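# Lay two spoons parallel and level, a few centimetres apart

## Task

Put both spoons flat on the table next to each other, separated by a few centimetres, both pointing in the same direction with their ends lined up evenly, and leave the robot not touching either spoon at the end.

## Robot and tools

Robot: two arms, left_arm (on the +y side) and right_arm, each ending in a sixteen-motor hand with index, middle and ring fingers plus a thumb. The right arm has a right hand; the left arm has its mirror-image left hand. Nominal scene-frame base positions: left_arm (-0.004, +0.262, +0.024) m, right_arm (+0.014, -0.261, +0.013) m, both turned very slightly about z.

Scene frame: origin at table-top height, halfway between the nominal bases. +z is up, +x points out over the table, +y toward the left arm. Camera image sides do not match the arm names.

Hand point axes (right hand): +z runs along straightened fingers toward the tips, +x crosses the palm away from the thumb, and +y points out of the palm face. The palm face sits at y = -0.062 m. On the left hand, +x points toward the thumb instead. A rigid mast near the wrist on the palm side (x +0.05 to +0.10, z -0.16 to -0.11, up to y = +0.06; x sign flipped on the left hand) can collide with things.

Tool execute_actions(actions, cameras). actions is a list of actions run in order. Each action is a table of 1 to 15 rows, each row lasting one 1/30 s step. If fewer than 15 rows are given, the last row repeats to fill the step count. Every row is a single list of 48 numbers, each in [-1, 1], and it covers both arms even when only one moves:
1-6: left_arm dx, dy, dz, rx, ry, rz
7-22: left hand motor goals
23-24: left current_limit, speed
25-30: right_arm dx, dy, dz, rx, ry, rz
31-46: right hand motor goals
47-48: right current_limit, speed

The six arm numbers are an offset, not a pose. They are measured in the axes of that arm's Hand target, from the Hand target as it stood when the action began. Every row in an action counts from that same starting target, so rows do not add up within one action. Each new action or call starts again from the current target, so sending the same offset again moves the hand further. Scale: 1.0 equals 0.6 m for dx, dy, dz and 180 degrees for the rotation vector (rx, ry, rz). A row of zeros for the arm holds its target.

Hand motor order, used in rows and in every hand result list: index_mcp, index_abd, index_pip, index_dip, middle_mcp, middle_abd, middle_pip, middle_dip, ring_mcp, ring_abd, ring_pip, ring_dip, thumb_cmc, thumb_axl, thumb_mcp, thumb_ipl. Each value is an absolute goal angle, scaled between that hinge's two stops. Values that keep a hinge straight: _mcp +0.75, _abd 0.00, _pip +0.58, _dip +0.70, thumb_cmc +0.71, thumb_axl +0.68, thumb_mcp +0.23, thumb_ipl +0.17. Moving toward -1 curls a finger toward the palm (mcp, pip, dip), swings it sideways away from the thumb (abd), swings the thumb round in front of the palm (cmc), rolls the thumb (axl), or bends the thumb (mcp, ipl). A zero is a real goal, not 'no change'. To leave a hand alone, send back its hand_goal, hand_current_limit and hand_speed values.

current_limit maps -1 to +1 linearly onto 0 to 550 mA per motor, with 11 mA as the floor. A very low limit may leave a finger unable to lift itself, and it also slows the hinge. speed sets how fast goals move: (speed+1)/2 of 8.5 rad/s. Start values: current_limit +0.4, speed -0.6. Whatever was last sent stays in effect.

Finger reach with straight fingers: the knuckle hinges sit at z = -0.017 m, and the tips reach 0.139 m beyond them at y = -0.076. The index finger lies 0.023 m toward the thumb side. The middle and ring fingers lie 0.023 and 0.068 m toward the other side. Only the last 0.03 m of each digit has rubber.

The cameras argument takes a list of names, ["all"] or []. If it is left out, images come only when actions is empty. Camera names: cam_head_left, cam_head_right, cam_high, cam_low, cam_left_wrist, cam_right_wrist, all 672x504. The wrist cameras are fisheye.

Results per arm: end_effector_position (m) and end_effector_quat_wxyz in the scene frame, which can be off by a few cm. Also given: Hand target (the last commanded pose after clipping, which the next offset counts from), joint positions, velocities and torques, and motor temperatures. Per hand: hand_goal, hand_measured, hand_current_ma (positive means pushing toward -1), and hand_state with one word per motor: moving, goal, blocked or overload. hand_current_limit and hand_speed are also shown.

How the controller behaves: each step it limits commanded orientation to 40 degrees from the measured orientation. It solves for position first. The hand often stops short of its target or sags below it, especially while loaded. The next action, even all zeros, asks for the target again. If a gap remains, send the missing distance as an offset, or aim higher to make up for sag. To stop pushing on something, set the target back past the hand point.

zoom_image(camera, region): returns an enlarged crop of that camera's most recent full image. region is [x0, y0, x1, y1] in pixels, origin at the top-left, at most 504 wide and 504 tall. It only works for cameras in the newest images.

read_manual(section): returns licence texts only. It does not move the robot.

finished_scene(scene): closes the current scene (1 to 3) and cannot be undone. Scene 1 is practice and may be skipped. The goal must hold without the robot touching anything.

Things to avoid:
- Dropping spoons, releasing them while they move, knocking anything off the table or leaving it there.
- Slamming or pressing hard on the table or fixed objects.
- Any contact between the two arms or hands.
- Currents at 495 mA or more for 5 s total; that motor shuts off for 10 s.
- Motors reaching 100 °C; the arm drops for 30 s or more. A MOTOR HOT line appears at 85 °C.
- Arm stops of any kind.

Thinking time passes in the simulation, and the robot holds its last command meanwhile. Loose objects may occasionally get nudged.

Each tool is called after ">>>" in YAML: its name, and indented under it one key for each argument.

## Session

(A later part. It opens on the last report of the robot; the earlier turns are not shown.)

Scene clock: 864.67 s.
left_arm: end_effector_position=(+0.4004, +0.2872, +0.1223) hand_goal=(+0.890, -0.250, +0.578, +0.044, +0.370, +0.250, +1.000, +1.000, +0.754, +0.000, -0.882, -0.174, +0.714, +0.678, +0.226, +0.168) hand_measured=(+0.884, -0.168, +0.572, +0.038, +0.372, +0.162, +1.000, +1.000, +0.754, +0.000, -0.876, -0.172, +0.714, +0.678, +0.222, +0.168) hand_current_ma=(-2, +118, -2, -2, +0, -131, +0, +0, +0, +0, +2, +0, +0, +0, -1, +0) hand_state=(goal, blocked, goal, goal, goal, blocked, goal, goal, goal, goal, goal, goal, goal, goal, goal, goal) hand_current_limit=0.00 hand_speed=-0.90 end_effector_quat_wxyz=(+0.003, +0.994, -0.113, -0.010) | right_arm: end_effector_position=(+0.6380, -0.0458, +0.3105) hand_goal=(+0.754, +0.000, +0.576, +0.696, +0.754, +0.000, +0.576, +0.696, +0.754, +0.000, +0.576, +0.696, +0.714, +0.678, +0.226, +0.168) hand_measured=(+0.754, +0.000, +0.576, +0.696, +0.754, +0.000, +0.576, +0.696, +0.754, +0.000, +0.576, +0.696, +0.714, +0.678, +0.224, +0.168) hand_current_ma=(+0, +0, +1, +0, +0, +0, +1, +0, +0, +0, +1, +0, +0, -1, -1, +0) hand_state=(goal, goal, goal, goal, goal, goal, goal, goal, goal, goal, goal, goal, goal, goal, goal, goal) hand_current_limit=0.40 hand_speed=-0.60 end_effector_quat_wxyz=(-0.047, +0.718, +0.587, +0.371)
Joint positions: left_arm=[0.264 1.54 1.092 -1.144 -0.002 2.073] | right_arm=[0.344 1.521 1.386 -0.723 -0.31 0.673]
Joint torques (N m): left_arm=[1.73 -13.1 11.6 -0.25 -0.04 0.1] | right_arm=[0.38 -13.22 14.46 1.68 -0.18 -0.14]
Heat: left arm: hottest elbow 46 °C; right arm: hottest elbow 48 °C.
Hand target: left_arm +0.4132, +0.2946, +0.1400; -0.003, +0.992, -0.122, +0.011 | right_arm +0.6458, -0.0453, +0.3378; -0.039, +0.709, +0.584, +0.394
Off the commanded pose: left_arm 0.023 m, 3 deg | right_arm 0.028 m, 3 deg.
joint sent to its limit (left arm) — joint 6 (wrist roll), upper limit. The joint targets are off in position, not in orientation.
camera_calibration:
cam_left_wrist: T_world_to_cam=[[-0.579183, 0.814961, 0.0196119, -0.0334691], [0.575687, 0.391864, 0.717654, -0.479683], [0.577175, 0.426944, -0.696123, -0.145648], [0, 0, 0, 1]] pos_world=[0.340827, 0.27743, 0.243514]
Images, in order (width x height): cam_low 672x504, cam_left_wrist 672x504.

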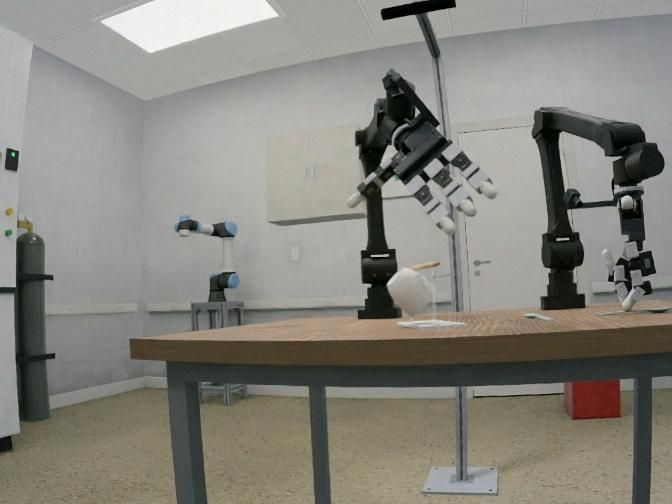

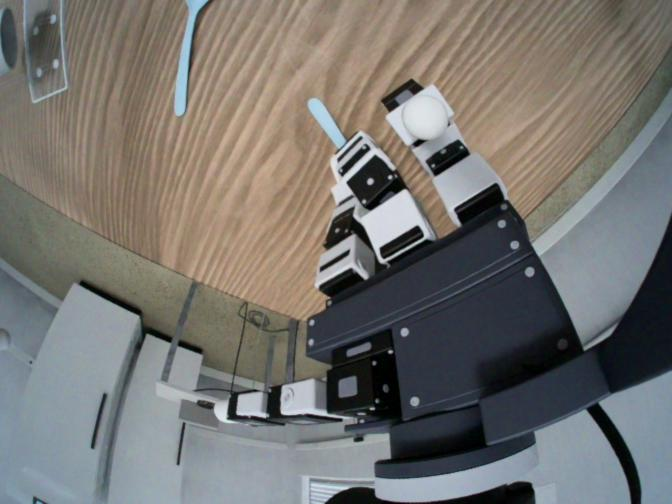

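>>> execute_actions:
  actions:
    - [[0,0,0,0,0,0,0.89,0,0.577,0.0435,0.37,0,1.0,1.0,0.754,0,-0.883,-0.174,0.714,0.678,0.226,0.168,-0.2,-0.8,0,0,0,0,0,0,0.754,0,0.576,0.696,0.754,0,0.576,0.696,0.754,0,0.576,0.696,0.714,0.678,0.226,0.168,0.4,-0.6]]
    - [[-0.015,0,0.015,0,0,0,0.89,0,0.577,0.0435,0.37,0,1.0,1.0,0.754,0,-0.883,-0.174,0.714,0.678,0.226,0.168,-0.2,-0.8,0,0,0,0,0,0,0.754,0,0.576,0.696,0.754,0,0.576,0.696,0.754,0,0.576,0.696,0.714,0.678,0.226,0.168,0.4,-0.6]]
  cameras: ["cam_left_wrist"]

>>> zoom_image:
  camera: "cam_left_wrist"
  region: [260, 40, 460, 200]

Scene clock: 909.57 s.
left_arm: end_effector_position=(+0.4007, +0.2876, +0.1267) hand_goal=(+0.890, +0.000, +0.578, +0.044, +0.370, +0.000, +1.000, +1.000, +0.754, +0.000, -0.882, -0.174, +0.714, +0.678, +0.226, +0.168) hand_measured=(+0.884, -0.002, +0.574, +0.042, +0.372, +0.004, +1.000, +1.000, +0.754, +0.000, -0.876, -0.172, +0.714, +0.678, +0.222, +0.168) hand_current_ma=(-2, +0, -1, +0, +1, +0, +0, +0, +0, +0, +2, +0, +0, +0, -1, +0) hand_state=(goal, goal, goal, goal, goal, goal, goal, goal, goal, goal, goal, goal, goal, goal, goal, goal) hand_current_limit=-0.20 hand_speed=-0.80 end_effector_quat_wxyz=(+0.000, +0.994, -0.113, -0.004) | right_arm: end_effector_position=(+0.6380, -0.0458, +0.3105) hand_goal=(+0.754, +0.000, +0.576, +0.696, +0.754, +0.000, +0.576, +0.696, +0.754, +0.000, +0.576, +0.696, +0.714, +0.678, +0.226, +0.168) hand_measured=(+0.754, +0.000, +0.576, +0.696, +0.754, +0.000, +0.576, +0.696, +0.754, +0.000, +0.576, +0.696, +0.714, +0.678, +0.224, +0.168) hand_current_ma=(+0, +0, +1, +0, +0, +0, +1, +0, +0, +0, +1, +0, +0, -1, -1, +0) hand_state=(goal, goal, goal, goal, goal, goal, goal, goal, goal, goal, goal, goal, goal, goal, goal, goal) hand_current_limit=0.40 hand_speed=-0.60 end_effector_quat_wxyz=(-0.047, +0.718, +0.587, +0.371)
Joint positions: left_arm=[0.264 1.527 1.092 -1.144 -0.004 2.073] | right_arm=[0.344 1.521 1.386 -0.723 -0.31 0.673]
Joint torques (N m): left_arm=[1.79 -12.86 8.42 0.79 -0.12 0.09] | right_arm=[0.38 -13.57 14.24 1.7 -0.22 -0.1]
Heat: left arm: hottest elbow 47 °C; right arm: hottest elbow 48 °C.
Hand target: left_arm +0.4046, +0.2969, +0.1308; -0.003, +0.992, -0.122, +0.011 | right_arm +0.6458, -0.0453, +0.3378; -0.039, +0.709, +0.584, +0.394
Off the commanded pose: left_arm 0.011 m, 2 deg | right_arm 0.028 m, 3 deg.
joint sent to its limit (left arm) — joint 6 (wrist roll), upper limit. The joint targets are off in position, not in orientation.
camera_calibration:
cam_left_wrist: T_world_to_cam=[[-0.579355, 0.814899, 0.0169347, -0.0331975], [0.567484, 0.388367, 0.726039, -0.479914], [0.585072, 0.430245, -0.687445, -0.148042], [0, 0, 0, 1]] pos_world=[0.339725, 0.277129, 0.247228]
Images, in order (width x height): cam_left_wrist 672x504.

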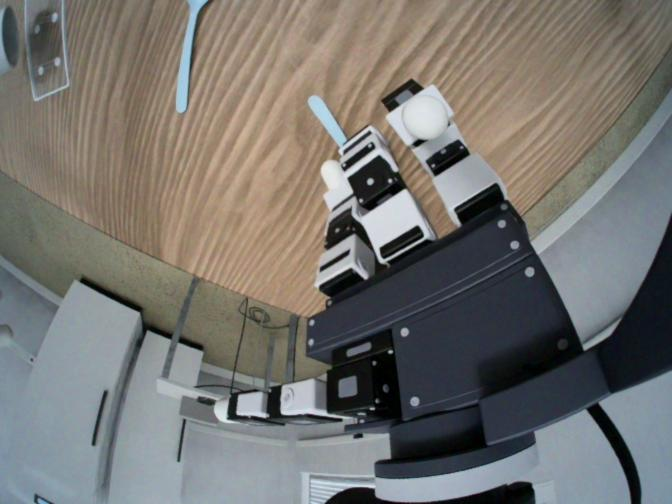

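Scaled by 2.520 from the camera's 672x504 image, which has a finer 960x720 frame.

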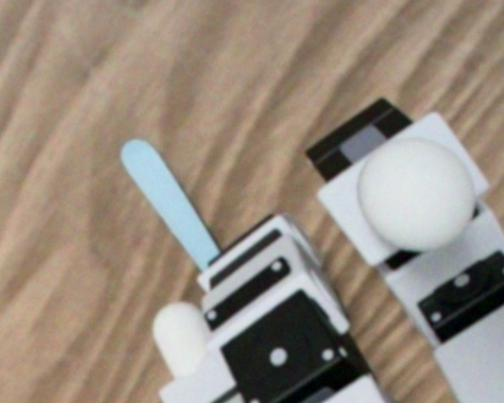

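>>> execute_actions:
  actions:
    - [[-0.004,0.006,0.035,0,0,-0.01,0.89,0,0.577,0.0435,0.37,0,1.0,1.0,0.754,0,-0.883,-0.174,0.714,0.678,0.226,0.168,-0.2,-0.8,0,0,0,0,0,0,0.754,0,0.576,0.696,0.754,0,0.576,0.696,0.754,0,0.576,0.696,0.714,0.678,0.226,0.168,0.4,-0.6]]
    - [[0,0,0,0,0,0,0.89,-0.2,0.577,0.0435,0.37,0.2,1.0,1.0,0.754,0,-0.883,-0.174,0.714,0.678,0.226,0.168,-0.2,-0.8,0,0,0,0,0,0,0.754,0,0.576,0.696,0.754,0,0.576,0.696,0.754,0,0.576,0.696,0.714,0.678,0.226,0.168,0.4,-0.6]]
  cameras: ["cam_low"]

>>> zoom_image:
  camera: "cam_low"
  region: [550, 230, 672, 340]

Scene clock: 939.43 s.
left_arm: end_effector_position=(+0.3987, +0.2925, +0.1150) hand_goal=(+0.890, -0.200, +0.578, +0.044, +0.370, +0.200, +1.000, +1.000, +0.754, +0.000, -0.882, -0.174, +0.714, +0.678, +0.226, +0.168) hand_measured=(+0.886, -0.148, +0.574, +0.040, +0.356, +0.088, +1.000, +1.000, +0.754, +0.000, -0.876, -0.172, +0.714, +0.678, +0.222, +0.168) hand_current_ma=(-1, +52, -1, -1, -7, -195, +0, +0, +0, +0, +2, +0, +0, +0, -1, +0) hand_state=(goal, blocked, goal, goal, goal, blocked, goal, goal, goal, goal, goal, goal, goal, goal, goal, goal) hand_current_limit=-0.20 hand_speed=-0.80 end_effector_quat_wxyz=(-0.004, +0.994, -0.108, +0.006) | right_arm: end_effector_position=(+0.6380, -0.0458, +0.3105) hand_goal=(+0.754, +0.000, +0.576, +0.696, +0.754, +0.000, +0.576, +0.696, +0.754, +0.000, +0.576, +0.696, +0.714, +0.678, +0.226, +0.168) hand_measured=(+0.754, +0.000, +0.576, +0.696, +0.754, +0.000, +0.576, +0.696, +0.754, +0.000, +0.576, +0.696, +0.714, +0.678, +0.224, +0.168) hand_current_ma=(+0, +0, +1, +0, +0, +0, +1, +0, +0, +0, +1, +0, +0, -1, -1, +0) hand_state=(goal, goal, goal, goal, goal, goal, goal, goal, goal, goal, goal, goal, goal, goal, goal, goal) hand_current_limit=0.40 hand_speed=-0.60 end_effector_quat_wxyz=(-0.047, +0.718, +0.587, +0.371)
Joint positions: left_arm=[0.277 1.524 1.056 -1.088 -0.002 2.076] | right_arm=[0.344 1.521 1.386 -0.723 -0.31 0.673]
Joint torques (N m): left_arm=[1.38 -11.28 7.51 1.06 0.18 -0.01] | right_arm=[-0.26 -13.27 14.3 1.66 -0.18 -0.1]
Heat: left arm: hottest elbow 46 °C; right arm: hottest elbow 48 °C.
Hand target: left_arm +0.4019, +0.2940, +0.1098; -0.003, +0.994, -0.106, +0.011 | right_arm +0.6458, -0.0453, +0.3378; -0.039, +0.709, +0.584, +0.394
Off the commanded pose: left_arm 0.006 m, 1 deg | right_arm 0.028 m, 3 deg.
Images, in order (width x height): cam_low 672x504.

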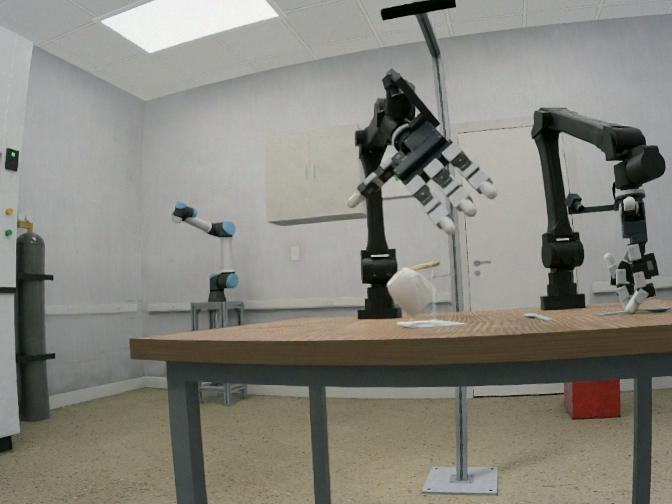

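Scaled by 4.131 from the camera's 672x504 image, which has a finer 960x720 frame.

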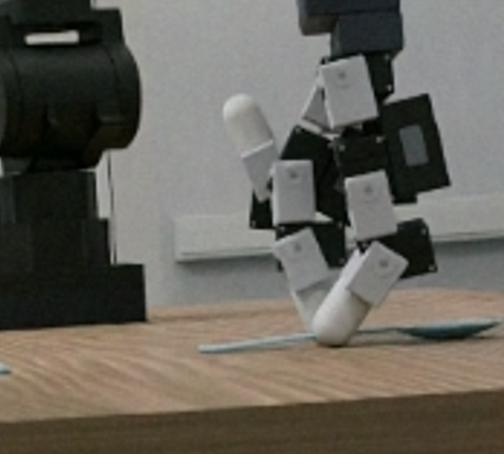

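>>> execute_actions:
  actions:
    - [[0.016,-0.0011,-0.005,0,0,-0.0444,0.89,-0.22,0.577,0.0435,0.37,0.22,1.0,1.0,0.754,0,-0.883,-0.174,0.714,0.678,0.226,0.168,-0.2,-0.8,0,0,0,0,0,0,0.754,0,0.576,0.696,0.754,0,0.576,0.696,0.754,0,0.576,0.696,0.714,0.678,0.226,0.168,0.4,-0.6]]
    - [[0.016,-0.0011,0,0,0,-0.0444,0.89,-0.22,0.577,0.0435,0.37,0.22,1.0,1.0,0.754,0,-0.883,-0.174,0.714,0.678,0.226,0.168,-0.2,-0.8,0,0,0,0,0,0,0.754,0,0.576,0.696,0.754,0,0.576,0.696,0.754,0,0.576,0.696,0.714,0.678,0.226,0.168,0.4,-0.6]]
  cameras: ["cam_low","cam_left_wrist"]

>>> zoom_image:
  camera: "cam_low"
  region: [550, 230, 672, 340]

>>> zoom_image:
  camera: "cam_left_wrist"
  region: [260, 40, 460, 200]

Scene clock: 968.37 s.
left_arm: end_effector_position=(+0.4173, +0.2953, +0.1153) hand_goal=(+0.890, -0.220, +0.578, +0.044, +0.370, +0.220, +1.000, +1.000, +0.754, +0.000, -0.882, -0.174, +0.714, +0.678, +0.226, +0.168) hand_measured=(+0.886, -0.150, +0.574, +0.040, +0.356, +0.092, +1.000, +1.000, +0.754, +0.000, -0.876, -0.172, +0.714, +0.678, +0.222, +0.168) hand_current_ma=(-1, +89, -1, -1, -7, -220, +0, +0, +0, +0, +2, +0, +0, +0, -1, +0) hand_state=(goal, blocked, goal, goal, goal, blocked, goal, goal, goal, goal, goal, goal, goal, goal, goal, goal) hand_current_limit=-0.20 hand_speed=-0.80 end_effector_quat_wxyz=(-0.003, +1.000, +0.024, +0.006) | right_arm: end_effector_position=(+0.6380, -0.0458, +0.3105) hand_goal=(+0.754, +0.000, +0.576, +0.696, +0.754, +0.000, +0.576, +0.696, +0.754, +0.000, +0.576, +0.696, +0.714, +0.678, +0.226, +0.168) hand_measured=(+0.754, +0.000, +0.576, +0.696, +0.754, +0.000, +0.576, +0.696, +0.754, +0.000, +0.576, +0.696, +0.714, +0.678, +0.224, +0.168) hand_current_ma=(+0, +0, +1, +0, +0, +0, +1, +0, +0, +0, +1, +0, +0, -1, -1, +0) hand_state=(goal, goal, goal, goal, goal, goal, goal, goal, goal, goal, goal, goal, goal, goal, goal, goal) hand_current_limit=0.40 hand_speed=-0.60 end_effector_quat_wxyz=(-0.047, +0.718, +0.587, +0.371)
Joint positions: left_arm=[0.277 1.513 1.043 -1.087 -0.002 1.812] | right_arm=[0.344 1.521 1.386 -0.723 -0.31 0.673]
Joint torques (N m): left_arm=[0.44 -11.69 7.46 0.85 0.16 -0.24] | right_arm=[0.15 -13.8 14.34 1.62 -0.19 -0.14]
Heat: left arm: hottest elbow 44 °C; right arm: hottest elbow 48 °C.
Hand target: left_arm +0.4210, +0.2926, +0.1132; -0.001, +0.999, +0.033, +0.012 | right_arm +0.6458, -0.0453, +0.3378; -0.039, +0.709, +0.584, +0.394
Off the commanded pose: left_arm 0.005 m, 1 deg | right_arm 0.028 m, 3 deg.
camera_calibration:
cam_left_wrist: T_world_to_cam=[[-0.778842, 0.627202, 0.0048239, 0.110349], [0.425488, 0.522677, 0.738762, -0.465843], [0.460831, 0.577431, -0.673949, -0.162125], [0, 0, 0, 1]] pos_world=[0.358868, 0.26789, 0.234351]
Images, in order (width x height): cam_low 672x504, cam_left_wrist 672x504.

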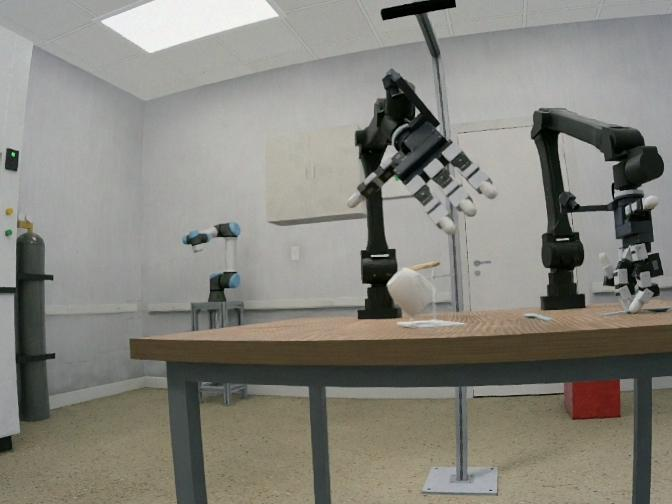

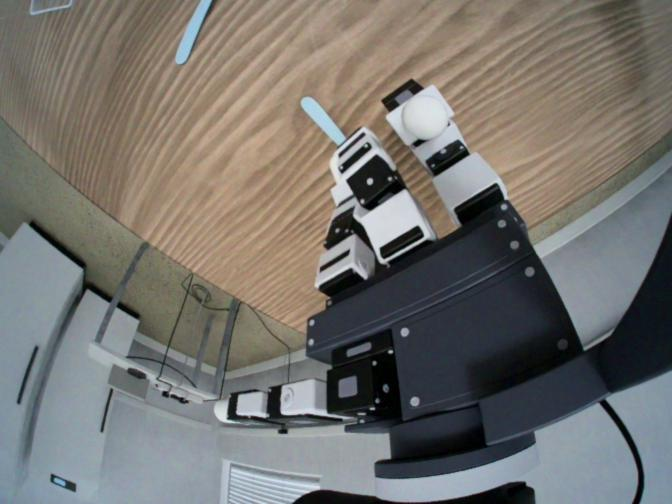

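Scaled by 4.131 from the camera's 672x504 image, which has a finer 960x720 frame.

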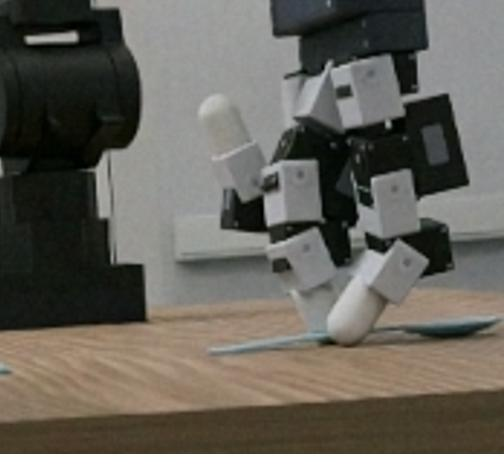

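Scaled by 2.520 from the camera's 672x504 image, which has a finer 960x720 frame.

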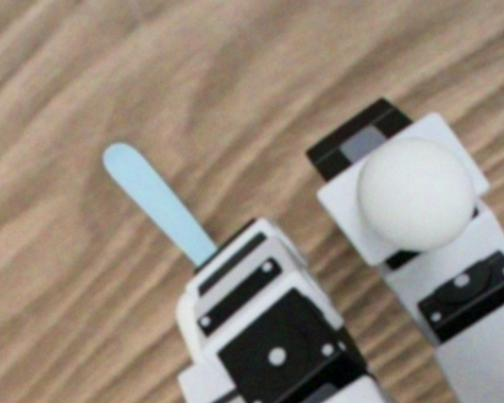

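>>> execute_actions:
  actions:
    - [[0.0144,0.0215,0,0,0,-0.0561,0.89,-0.22,0.577,0.0435,0.37,0.22,1.0,1.0,0.754,0,-0.883,-0.174,0.714,0.678,0.226,0.168,-0.2,-0.8,0,0,0,0,0,0,0.754,0,0.576,0.696,0.754,0,0.576,0.696,0.754,0,0.576,0.696,0.714,0.678,0.226,0.168,0.4,-0.6]]
    - [[0.0104,0.0201,0,0,0,-0.0561,0.89,-0.22,0.577,0.0435,0.37,0.22,1.0,1.0,0.754,0,-0.883,-0.174,0.714,0.678,0.226,0.168,-0.2,-0.8,0,0,0,0,0,0,0.754,0,0.576,0.696,0.754,0,0.576,0.696,0.754,0,0.576,0.696,0.714,0.678,0.226,0.168,0.4,-0.6]]
    - [[0.0067,0.0181,0,0,0,-0.0561,0.89,-0.22,0.577,0.0435,0.37,0.22,1.0,1.0,0.754,0,-0.883,-0.174,0.714,0.678,0.226,0.168,-0.2,-0.8,0,0,0,0,0,0,0.754,0,0.576,0.696,0.754,0,0.576,0.696,0.754,0,0.576,0.696,0.714,0.678,0.226,0.168,0.4,-0.6]]
  cameras: ["cam_left_wrist"]

>>> zoom_image:
  camera: "cam_left_wrist"
  region: [260, 40, 460, 200]

Scene clock: 1031.50 s.
left_arm: end_effector_position=(+0.4459, +0.2663, +0.1168) hand_goal=(+0.890, -0.220, +0.578, +0.044, +0.370, +0.220, +1.000, +1.000, +0.754, +0.000, -0.882, -0.174, +0.714, +0.678, +0.226, +0.168) hand_measured=(+0.894, -0.150, +0.576, +0.040, +0.366, +0.100, +1.000, +1.000, +0.754, +0.000, -0.876, -0.172, +0.714, +0.678, +0.222, +0.168) hand_current_ma=(+1, +89, +0, -1, -1, -220, +0, +0, +0, +0, +2, +0, +0, +0, -1, +0) hand_state=(goal, blocked, goal, goal, goal, blocked, goal, goal, goal, goal, goal, goal, goal, goal, goal, goal) hand_current_limit=-0.20 hand_speed=-0.80 end_effector_quat_wxyz=(+0.001, +0.958, +0.287, +0.008) | right_arm: end_effector_position=(+0.6380, -0.0458, +0.3105) hand_goal=(+0.754, +0.000, +0.576, +0.696, +0.754, +0.000, +0.576, +0.696, +0.754, +0.000, +0.576, +0.696, +0.714, +0.678, +0.226, +0.168) hand_measured=(+0.754, +0.000, +0.576, +0.696, +0.754, +0.000, +0.576, +0.696, +0.754, +0.000, +0.576, +0.696, +0.714, +0.678, +0.224, +0.168) hand_current_ma=(+0, +0, +1, +0, +0, +0, +1, +0, +0, +0, +1, +0, +0, -1, -1, +0) hand_state=(goal, goal, goal, goal, goal, goal, goal, goal, goal, goal, goal, goal, goal, goal, goal, goal) hand_current_limit=0.40 hand_speed=-0.60 end_effector_quat_wxyz=(-0.047, +0.718, +0.587, +0.371)
Joint positions: left_arm=[0.152 1.455 0.98 -1.079 -0.001 1.151] | right_arm=[0.344 1.521 1.386 -0.723 -0.31 0.673]
Joint torques (N m): left_arm=[-0.32 -10.81 7.27 0.91 -0.1 -0.23] | right_arm=[-0.26 -13.57 14.34 1.72 -0.19 -0.1]
Heat: left arm: hottest elbow 42 °C; right arm: hottest elbow 48 °C.
Hand target: left_arm +0.4475, +0.2617, +0.1137; +0.002, +0.956, +0.293, +0.012 | right_arm +0.6458, -0.0453, +0.3378; -0.039, +0.709, +0.584, +0.394
Off the commanded pose: left_arm 0.006 m, 1 deg | right_arm 0.028 m, 3 deg.
camera_calibration:
cam_left_wrist: T_world_to_cam=[[-0.989829, 0.142173, -0.00501205, 0.375105], [0.0928973, 0.672642, 0.734113, -0.355136], [0.107743, 0.726181, -0.679009, -0.0390926], [0, 0, 0, 1]] pos_world=[0.408493, 0.213938, 0.236046]
Images, in order (width x height): cam_left_wrist 672x504.

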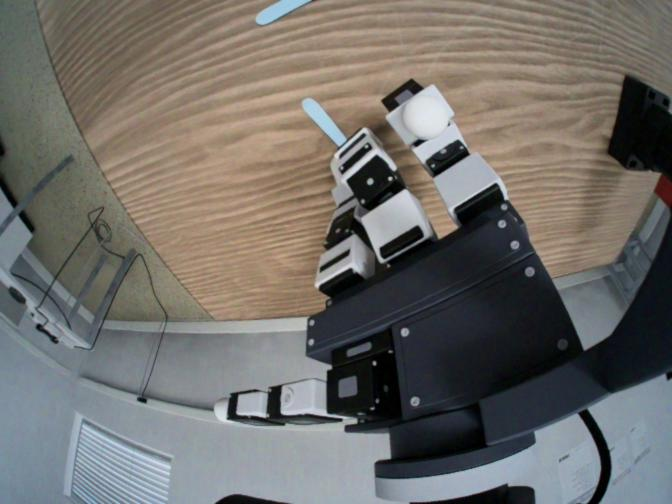

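Scaled by 2.520 from the camera's 672x504 image, which has a finer 960x720 frame.

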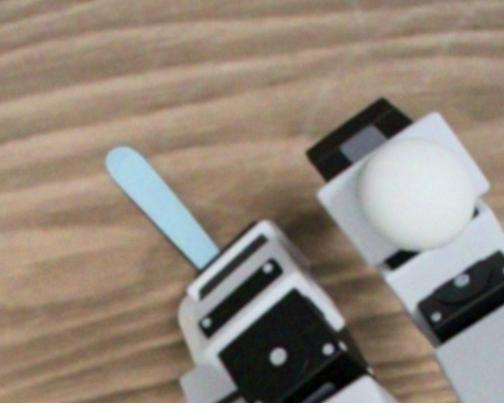

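>>> execute_actions:
  actions:
    - [[0.0034,0.0154,0,0,0,-0.0561,0.89,-0.22,0.577,0.0435,0.37,0.22,1.0,1.0,0.754,0,-0.883,-0.174,0.714,0.678,0.226,0.168,-0.2,-0.8,0,0,0,0,0,0,0.754,0,0.576,0.696,0.754,0,0.576,0.696,0.754,0,0.576,0.696,0.714,0.678,0.226,0.168,0.4,-0.6]]
    - [[0.0007,0.0122,0,0,0,-0.0561,0.89,-0.22,0.577,0.0435,0.37,0.22,1.0,1.0,0.754,0,-0.883,-0.174,0.714,0.678,0.226,0.168,-0.2,-0.8,0,0,0,0,0,0,0.754,0,0.576,0.696,0.754,0,0.576,0.696,0.754,0,0.576,0.696,0.714,0.678,0.226,0.168,0.4,-0.6]]
    - [[-0.0015,0.0086,0,0,0,-0.0561,0.89,-0.22,0.577,0.0435,0.37,0.22,1.0,1.0,0.754,0,-0.883,-0.174,0.714,0.678,0.226,0.168,-0.2,-0.8,0,0,0,0,0,0,0.754,0,0.576,0.696,0.754,0,0.576,0.696,0.754,0,0.576,0.696,0.714,0.678,0.226,0.168,0.4,-0.6]]
    - [[-0.003,0.0046,0,0,0,-0.0561,0.89,-0.22,0.577,0.0435,0.37,0.22,1.0,1.0,0.754,0,-0.883,-0.174,0.714,0.678,0.226,0.168,-0.2,-0.8,0,0,0,0,0,0,0.754,0,0.576,0.696,0.754,0,0.576,0.696,0.754,0,0.576,0.696,0.714,0.678,0.226,0.168,0.4,-0.6]]
  cameras: ["cam_left_wrist","cam_head_left","cam_high","cam_head_right"]

>>> zoom_image:
  camera: "cam_left_wrist"
  region: [200, 0, 500, 200]

Scene clock: 1053.67 s.
left_arm: end_effector_position=(+0.4642, +0.2474, +0.1175) hand_goal=(+0.890, -0.220, +0.578, +0.044, +0.370, +0.220, +1.000, +1.000, +0.754, +0.000, -0.882, -0.174, +0.714, +0.678, +0.226, +0.168) hand_measured=(+0.890, -0.150, +0.574, +0.040, +0.364, +0.100, +1.000, +1.000, +0.754, +0.000, -0.876, -0.172, +0.714, +0.678, +0.222, +0.168) hand_current_ma=(+0, +89, -1, -1, -2, -220, +0, +0, +0, +0, +2, +0, +0, +0, -1, +0) hand_state=(goal, blocked, goal, goal, goal, blocked, goal, goal, goal, goal, goal, goal, goal, goal, goal, goal) hand_current_limit=-0.20 hand_speed=-0.80 end_effector_quat_wxyz=(+0.004, +0.800, +0.600, +0.008) | right_arm: end_effector_position=(+0.6380, -0.0458, +0.3105) hand_goal=(+0.754, +0.000, +0.576, +0.696, +0.754, +0.000, +0.576, +0.696, +0.754, +0.000, +0.576, +0.696, +0.714, +0.678, +0.226, +0.168) hand_measured=(+0.754, +0.000, +0.576, +0.696, +0.754, +0.000, +0.576, +0.696, +0.754, +0.000, +0.576, +0.696, +0.714, +0.678, +0.224, +0.168) hand_current_ma=(+0, +0, +1, +0, +0, +0, +1, +0, +0, +0, +1, +0, +0, -1, -1, +0) hand_state=(goal, goal, goal, goal, goal, goal, goal, goal, goal, goal, goal, goal, goal, goal, goal, goal) hand_current_limit=0.40 hand_speed=-0.60 end_effector_quat_wxyz=(-0.047, +0.718, +0.587, +0.371)
Joint positions: left_arm=[-0.045 1.432 0.956 -1.076 -0.004 0.25] | right_arm=[0.344 1.521 1.386 -0.723 -0.31 0.673]
Joint torques (N m): left_arm=[-0.32 -10.11 7.47 0.9 -0.21 -0.23] | right_arm=[0.09 -13.39 14.27 1.62 -0.2 -0.1]
Heat: left arm: hottest elbow 43 °C; right arm: hottest elbow 49 °C.
Hand target: left_arm +0.4651, +0.2437, +0.1141; +0.006, +0.796, +0.605, +0.010 | right_arm +0.6458, -0.0453, +0.3378; -0.039, +0.709, +0.584, +0.394
Off the commanded pose: left_arm 0.005 m, 1 deg | right_arm 0.028 m, 3 deg.
camera_calibration:
cam_left_wrist: T_world_to_cam=[[-0.846505, -0.532342, -0.00644002, 0.496551], [-0.370409, 0.580232, 0.725346, -0.105679], [-0.382396, 0.616395, -0.688354, 0.228923], [0, 0, 0, 1]] pos_world=[0.468727, 0.184547, 0.237432]
Images, in order (width x height): cam_head_left 672x504, cam_head_right 672x504, cam_high 672x504, cam_left_wrist 672x504.

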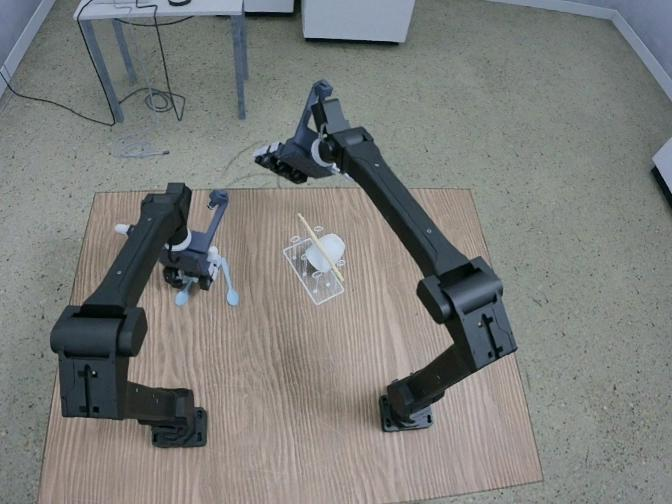

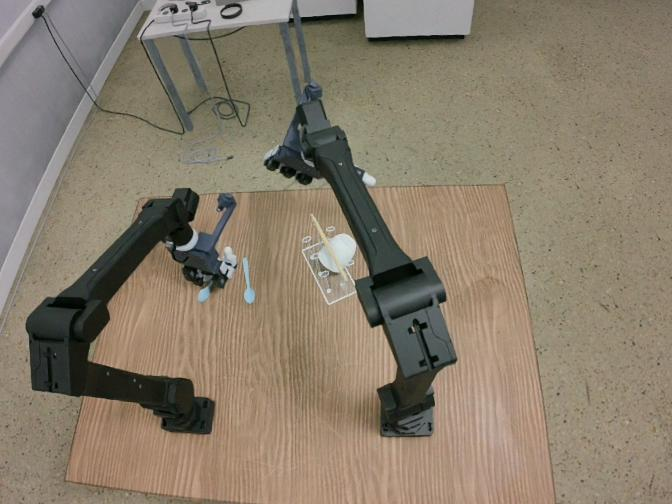

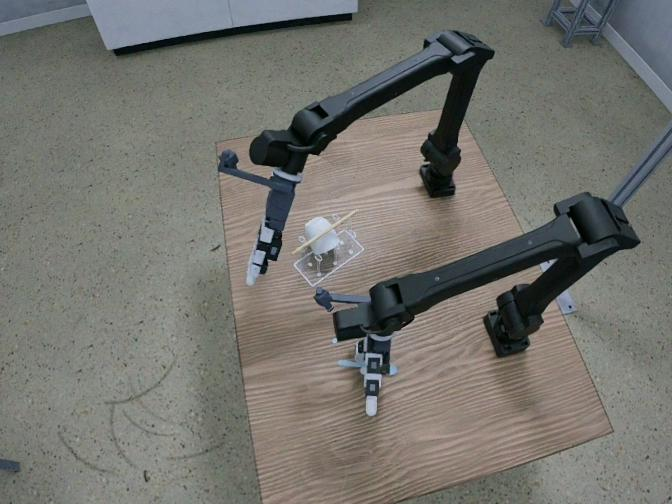

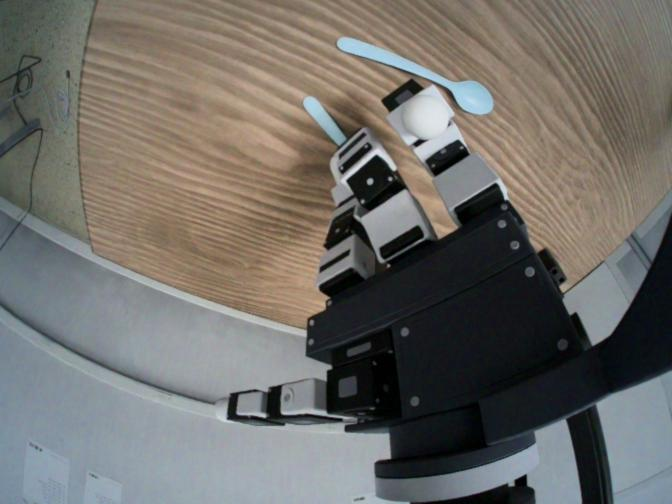

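Scaled by 1.680 from the camera's 672x504 image, which has a finer 960x720 frame.

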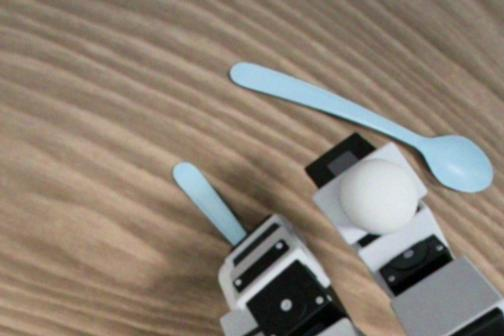

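>>> execute_actions:
  actions:
    - [[-0.0041,0.0003,0,0,0,-0.0522,0.89,-0.22,0.577,0.0435,0.37,0.22,1.0,1.0,0.754,0,-0.883,-0.174,0.714,0.678,0.226,0.168,-0.2,-0.8,0,0,0,0,0,0,0.754,0,0.576,0.696,0.754,0,0.576,0.696,0.754,0,0.576,0.696,0.714,0.678,0.226,0.168,0.4,-0.6]]
    - [[-0.0041,-0.0035,0,0,0,-0.0522,0.89,-0.22,0.577,0.0435,0.37,0.22,1.0,1.0,0.754,0,-0.883,-0.174,0.714,0.678,0.226,0.168,-0.2,-0.8,0,0,0,0,0,0,0.754,0,0.576,0.696,0.754,0,0.576,0.696,0.754,0,0.576,0.696,0.714,0.678,0.226,0.168,0.4,-0.6]]
    - [[-0.0034,-0.0072,0,0,0,-0.0522,0.89,-0.22,0.577,0.0435,0.37,0.22,1.0,1.0,0.754,0,-0.883,-0.174,0.714,0.678,0.226,0.168,-0.2,-0.8,0,0,0,0,0,0,0.754,0,0.576,0.696,0.754,0,0.576,0.696,0.754,0,0.576,0.696,0.714,0.678,0.226,0.168,0.4,-0.6]]
    - [[-0.0022,-0.0107,0,0,0,-0.0522,0.89,-0.22,0.577,0.0435,0.37,0.22,1.0,1.0,0.754,0,-0.883,-0.174,0.714,0.678,0.226,0.168,-0.2,-0.8,0,0,0,0,0,0,0.754,0,0.576,0.696,0.754,0,0.576,0.696,0.754,0,0.576,0.696,0.714,0.678,0.226,0.168,0.4,-0.6]]
  cameras: ["cam_left_wrist"]

>>> zoom_image:
  camera: "cam_left_wrist"
  region: [240, 0, 600, 240]

Scene clock: 1105.57 s.
left_arm: end_effector_position=(+0.4419, +0.2443, +0.1175) hand_goal=(+0.890, -0.220, +0.578, +0.044, +0.370, +0.220, +1.000, +1.000, +0.754, +0.000, -0.882, -0.174, +0.714, +0.678, +0.226, +0.168) hand_measured=(+0.884, -0.148, +0.570, +0.038, +0.354, +0.102, +1.000, +1.000, +0.754, +0.000, -0.876, -0.172, +0.714, +0.678, +0.222, +0.168) hand_current_ma=(-2, +91, -2, -2, -9, -216, +0, +0, +0, +0, +2, +0, +0, +0, -1, +0) hand_state=(goal, blocked, goal, goal, goal, blocked, goal, goal, goal, goal, goal, goal, goal, goal, goal, goal) hand_current_limit=-0.20 hand_speed=-0.80 end_effector_quat_wxyz=(+0.006, +0.562, +0.827, +0.011) | right_arm: end_effector_position=(+0.6380, -0.0458, +0.3105) hand_goal=(+0.754, +0.000, +0.576, +0.696, +0.754, +0.000, +0.576, +0.696, +0.754, +0.000, +0.576, +0.696, +0.714, +0.678, +0.226, +0.168) hand_measured=(+0.754, +0.000, +0.576, +0.696, +0.754, +0.000, +0.576, +0.696, +0.754, +0.000, +0.576, +0.696, +0.714, +0.678, +0.224, +0.168) hand_current_ma=(+0, +0, +1, +0, +0, +0, +1, +0, +0, +0, +1, +0, +0, -1, -1, +0) hand_state=(goal, goal, goal, goal, goal, goal, goal, goal, goal, goal, goal, goal, goal, goal, goal, goal) hand_current_limit=0.40 hand_speed=-0.60 end_effector_quat_wxyz=(-0.047, +0.718, +0.587, +0.371)
Joint positions: left_arm=[-0.201 1.435 0.957 -1.073 -0.014 -0.567] | right_arm=[0.344 1.521 1.386 -0.723 -0.31 0.673]
Joint torques (N m): left_arm=[-0.62 -7.77 10.35 0.64 -0.09 -0.24] | right_arm=[-0.09 -13.27 14.26 1.61 -0.21 -0.12]
Heat: left arm: hottest elbow 44 °C; right arm: hottest elbow 49 °C.
Hand target: left_arm +0.4521, +0.2341, +0.1138; +0.009, +0.559, +0.829, +0.008 | right_arm +0.6458, -0.0453, +0.3378; -0.039, +0.709, +0.584, +0.394
Off the commanded pose: left_arm 0.015 m, 1 deg | right_arm 0.028 m, 3 deg.
camera_calibration:
cam_left_wrist: T_world_to_cam=[[-0.341142, -0.939989, -0.00655012, 0.35221], [-0.655569, 0.232914, 0.718318, 0.0995762], [-0.673685, 0.249342, -0.695684, 0.441495], [0, 0, 0, 1]] pos_world=[0.482862, 0.197797, 0.237921]
Images, in order (width x height): cam_left_wrist 672x504.

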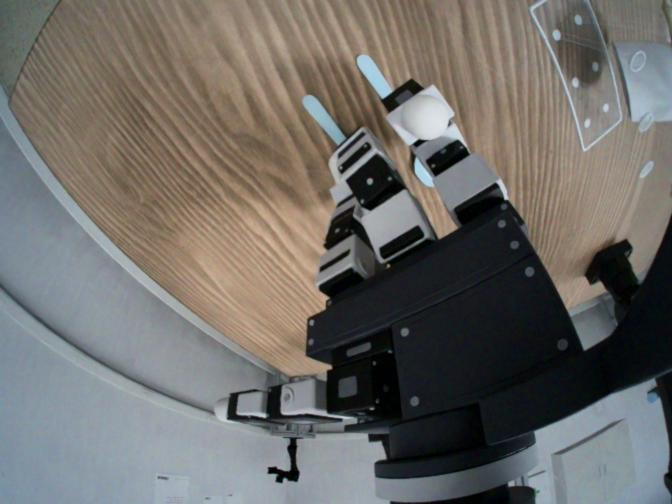

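Scaled by 1.400 from the camera's 672x504 image, which has a finer 960x720 frame.

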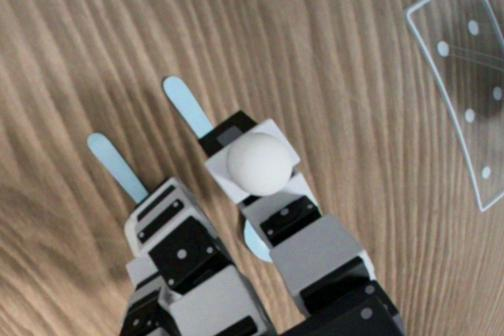

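>>> execute_actions:
  actions:
    - [[-0.0087,-0.0053,0,0,0,0,0.89,-0.22,0.577,0.0435,0.37,0.22,1.0,1.0,0.754,0,-0.883,-0.174,0.714,0.678,0.226,0.168,-0.2,-0.8,0,0,0,0,0,0,0.754,0,0.576,0.696,0.754,0,0.576,0.696,0.754,0,0.576,0.696,0.714,0.678,0.226,0.168,0.4,-0.6]]
  cameras: ["cam_left_wrist","cam_head_right","cam_low"]

>>> zoom_image:
  camera: "cam_left_wrist"
  region: [240, 0, 600, 240]

Scene clock: 1132.37 s.
left_arm: end_effector_position=(+0.4410, +0.2418, +0.1179) hand_goal=(+0.890, -0.220, +0.578, +0.044, +0.370, +0.220, +1.000, +1.000, +0.754, +0.000, -0.882, -0.174, +0.714, +0.678, +0.226, +0.168) hand_measured=(+0.882, -0.146, +0.570, +0.036, +0.350, +0.106, +1.000, +1.000, +0.754, +0.000, -0.876, -0.172, +0.714, +0.678, +0.222, +0.168) hand_current_ma=(-3, +98, -3, -3, -13, -201, +0, +0, +0, +0, +2, +0, +0, +0, -1, +0) hand_state=(goal, blocked, goal, goal, goal, blocked, goal, goal, goal, goal, goal, goal, goal, goal, goal, goal) hand_current_limit=-0.20 hand_speed=-0.80 end_effector_quat_wxyz=(+0.005, +0.558, +0.829, +0.013) | right_arm: end_effector_position=(+0.6380, -0.0458, +0.3105) hand_goal=(+0.754, +0.000, +0.576, +0.696, +0.754, +0.000, +0.576, +0.696, +0.754, +0.000, +0.576, +0.696, +0.714, +0.678, +0.226, +0.168) hand_measured=(+0.754, +0.000, +0.576, +0.696, +0.754, +0.000, +0.576, +0.696, +0.754, +0.000, +0.576, +0.696, +0.714, +0.678, +0.224, +0.168) hand_current_ma=(+0, +0, +1, +0, +0, +0, +1, +0, +0, +0, +1, +0, +0, -1, -1, +0) hand_state=(goal, goal, goal, goal, goal, goal, goal, goal, goal, goal, goal, goal, goal, goal, goal, goal) hand_current_limit=0.40 hand_speed=-0.60 end_effector_quat_wxyz=(-0.047, +0.718, +0.587, +0.371)
Joint positions: left_arm=[-0.212 1.435 0.957 -1.073 -0.021 -0.586] | right_arm=[0.344 1.521 1.386 -0.723 -0.31 0.673]
Joint torques (N m): left_arm=[-1.14 -7.82 10.43 0.62 0.15 -0.22] | right_arm=[-0.5 -12.98 14.22 1.7 -0.18 -0.11]
Heat: left arm: hottest elbow 46 °C; right arm: hottest elbow 49 °C.
Hand target: left_arm +0.4511, +0.2281, +0.1137; +0.009, +0.559, +0.829, +0.008 | right_arm +0.6458, -0.0453, +0.3378; -0.039, +0.709, +0.584, +0.394
Off the commanded pose: left_arm 0.018 m, 1 deg | right_arm 0.028 m, 3 deg.
camera_calibration:
cam_left_wrist: T_world_to_cam=[[-0.333817, -0.942557, -0.0123126, 0.347673], [-0.658406, 0.223795, 0.718622, 0.102697], [-0.674587, 0.247995, -0.695292, 0.442465], [0, 0, 0, 1]] pos_world=[0.482157, 0.194989, 0.238123]
Images, in order (width x height): cam_head_right 672x504, cam_low 672x504, cam_left_wrist 672x504.

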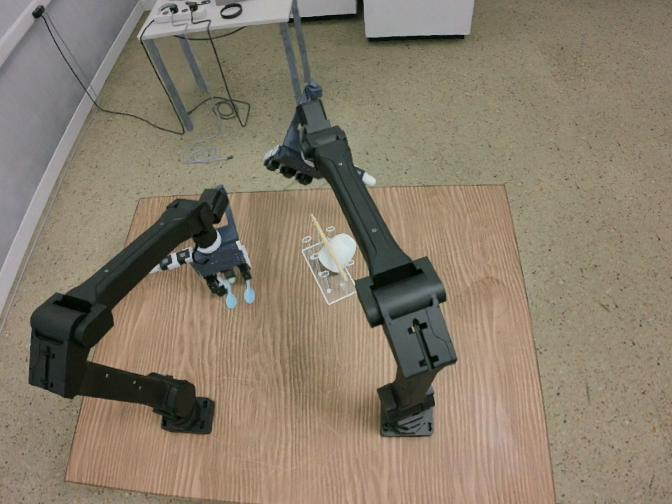

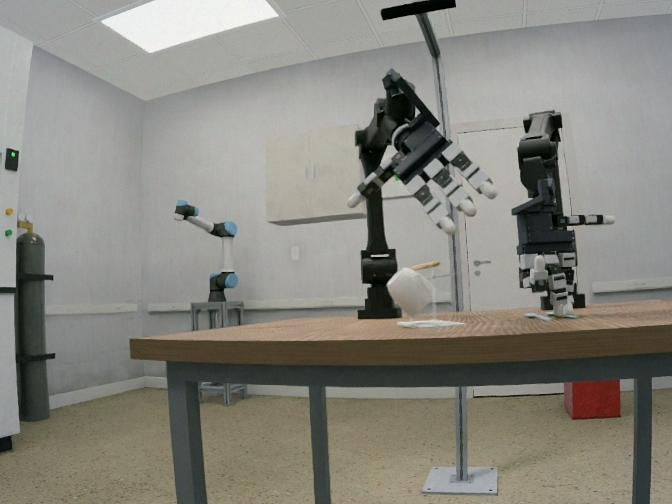

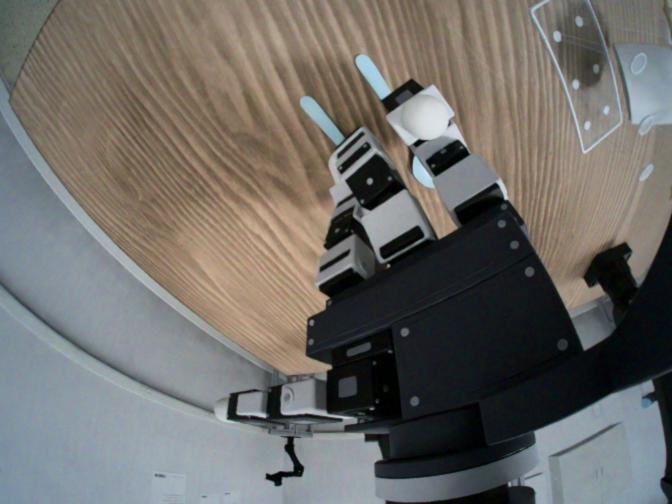

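Scaled by 1.400 from the camera's 672x504 image, which has a finer 960x720 frame.

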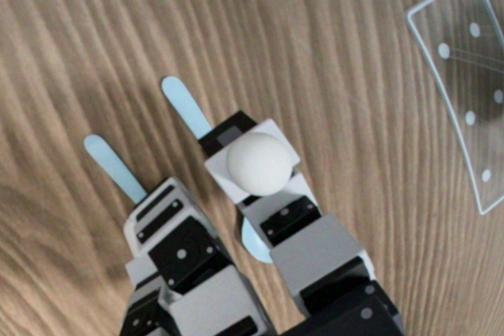

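>>> execute_actions:
  actions:
    - [[-0.0167,-0.0032,-0.007,0,0,0,0.89,-0.22,0.577,0.0435,0.37,0.22,1.0,1.0,0.754,0,-0.883,-0.174,0.714,0.678,0.226,0.168,-0.2,-0.8,0,0,0,0,0,0,0.754,0,0.576,0.696,0.754,0,0.576,0.696,0.754,0,0.576,0.696,0.714,0.678,0.226,0.168,0.4,-0.6]]
  cameras: ["cam_left_wrist"]

>>> zoom_image:
  camera: "cam_left_wrist"
  region: [240, 0, 600, 240]

Scene clock: 1157.27 s.
left_arm: end_effector_position=(+0.4428, +0.2298, +0.1177) hand_goal=(+0.890, -0.220, +0.578, +0.044, +0.370, +0.220, +1.000, +1.000, +0.754, +0.000, -0.882, -0.174, +0.714, +0.678, +0.226, +0.168) hand_measured=(+0.888, -0.144, +0.570, +0.036, +0.350, +0.110, +1.000, +1.000, +0.754, +0.000, -0.876, -0.172, +0.714, +0.678, +0.222, +0.168) hand_current_ma=(+0, +100, -3, -3, -13, -191, +0, +0, +0, +0, +2, +0, +0, +0, -1, +0) hand_state=(goal, blocked, goal, goal, goal, blocked, goal, goal, goal, goal, goal, goal, goal, goal, goal, goal) hand_current_limit=-0.20 hand_speed=-0.80 end_effector_quat_wxyz=(+0.006, +0.560, +0.829, +0.013) | right_arm: end_effector_position=(+0.6380, -0.0458, +0.3105) hand_goal=(+0.754, +0.000, +0.576, +0.696, +0.754, +0.000, +0.576, +0.696, +0.754, +0.000, +0.576, +0.696, +0.714, +0.678, +0.226, +0.168) hand_measured=(+0.754, +0.000, +0.576, +0.696, +0.754, +0.000, +0.576, +0.696, +0.754, +0.000, +0.576, +0.696, +0.714, +0.678, +0.224, +0.168) hand_current_ma=(+0, +0, +1, +0, +0, +0, +1, +0, +0, +0, +1, +0, +0, -1, -1, +0) hand_state=(goal, goal, goal, goal, goal, goal, goal, goal, goal, goal, goal, goal, goal, goal, goal, goal) hand_current_limit=0.40 hand_speed=-0.60 end_effector_quat_wxyz=(-0.047, +0.718, +0.587, +0.371)
Joint positions: left_arm=[-0.241 1.446 0.968 -1.073 -0.021 -0.612] | right_arm=[0.344 1.521 1.386 -0.723 -0.31 0.673]
Joint torques (N m): left_arm=[-0.62 -8.35 11 0.12 0.15 -0.21] | right_arm=[0.26 -13.16 14.39 1.66 -0.18 -0.12]
Heat: left arm: hottest elbow 47 °C; right arm: hottest elbow 49 °C.
Hand target: left_arm +0.4530, +0.2180, +0.1179; +0.009, +0.559, +0.829, +0.008 | right_arm +0.6458, -0.0453, +0.3378; -0.039, +0.709, +0.584, +0.394
Off the commanded pose: left_arm 0.016 m, 1 deg | right_arm 0.028 m, 3 deg.
camera_calibration:
cam_left_wrist: T_world_to_cam=[[-0.336714, -0.941533, -0.0118341, 0.337937], [-0.657999, 0.226288, 0.718214, 0.106113], [-0.673544, 0.249619, -0.695722, 0.445774], [0, 0, 0, 1]] pos_world=[0.483859, 0.182892, 0.237922]
Images, in order (width x height): cam_left_wrist 672x504.

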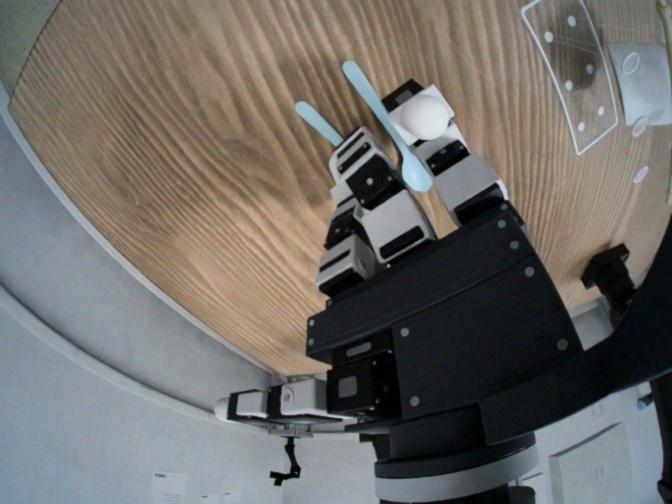

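Scaled by 1.400 from the camera's 672x504 image, which has a finer 960x720 frame.

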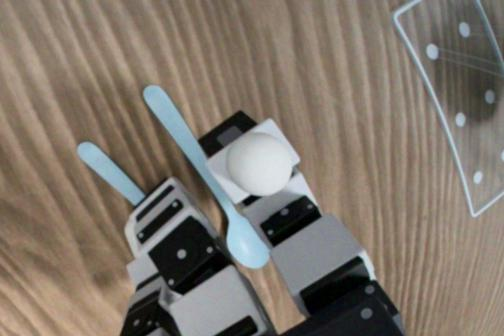

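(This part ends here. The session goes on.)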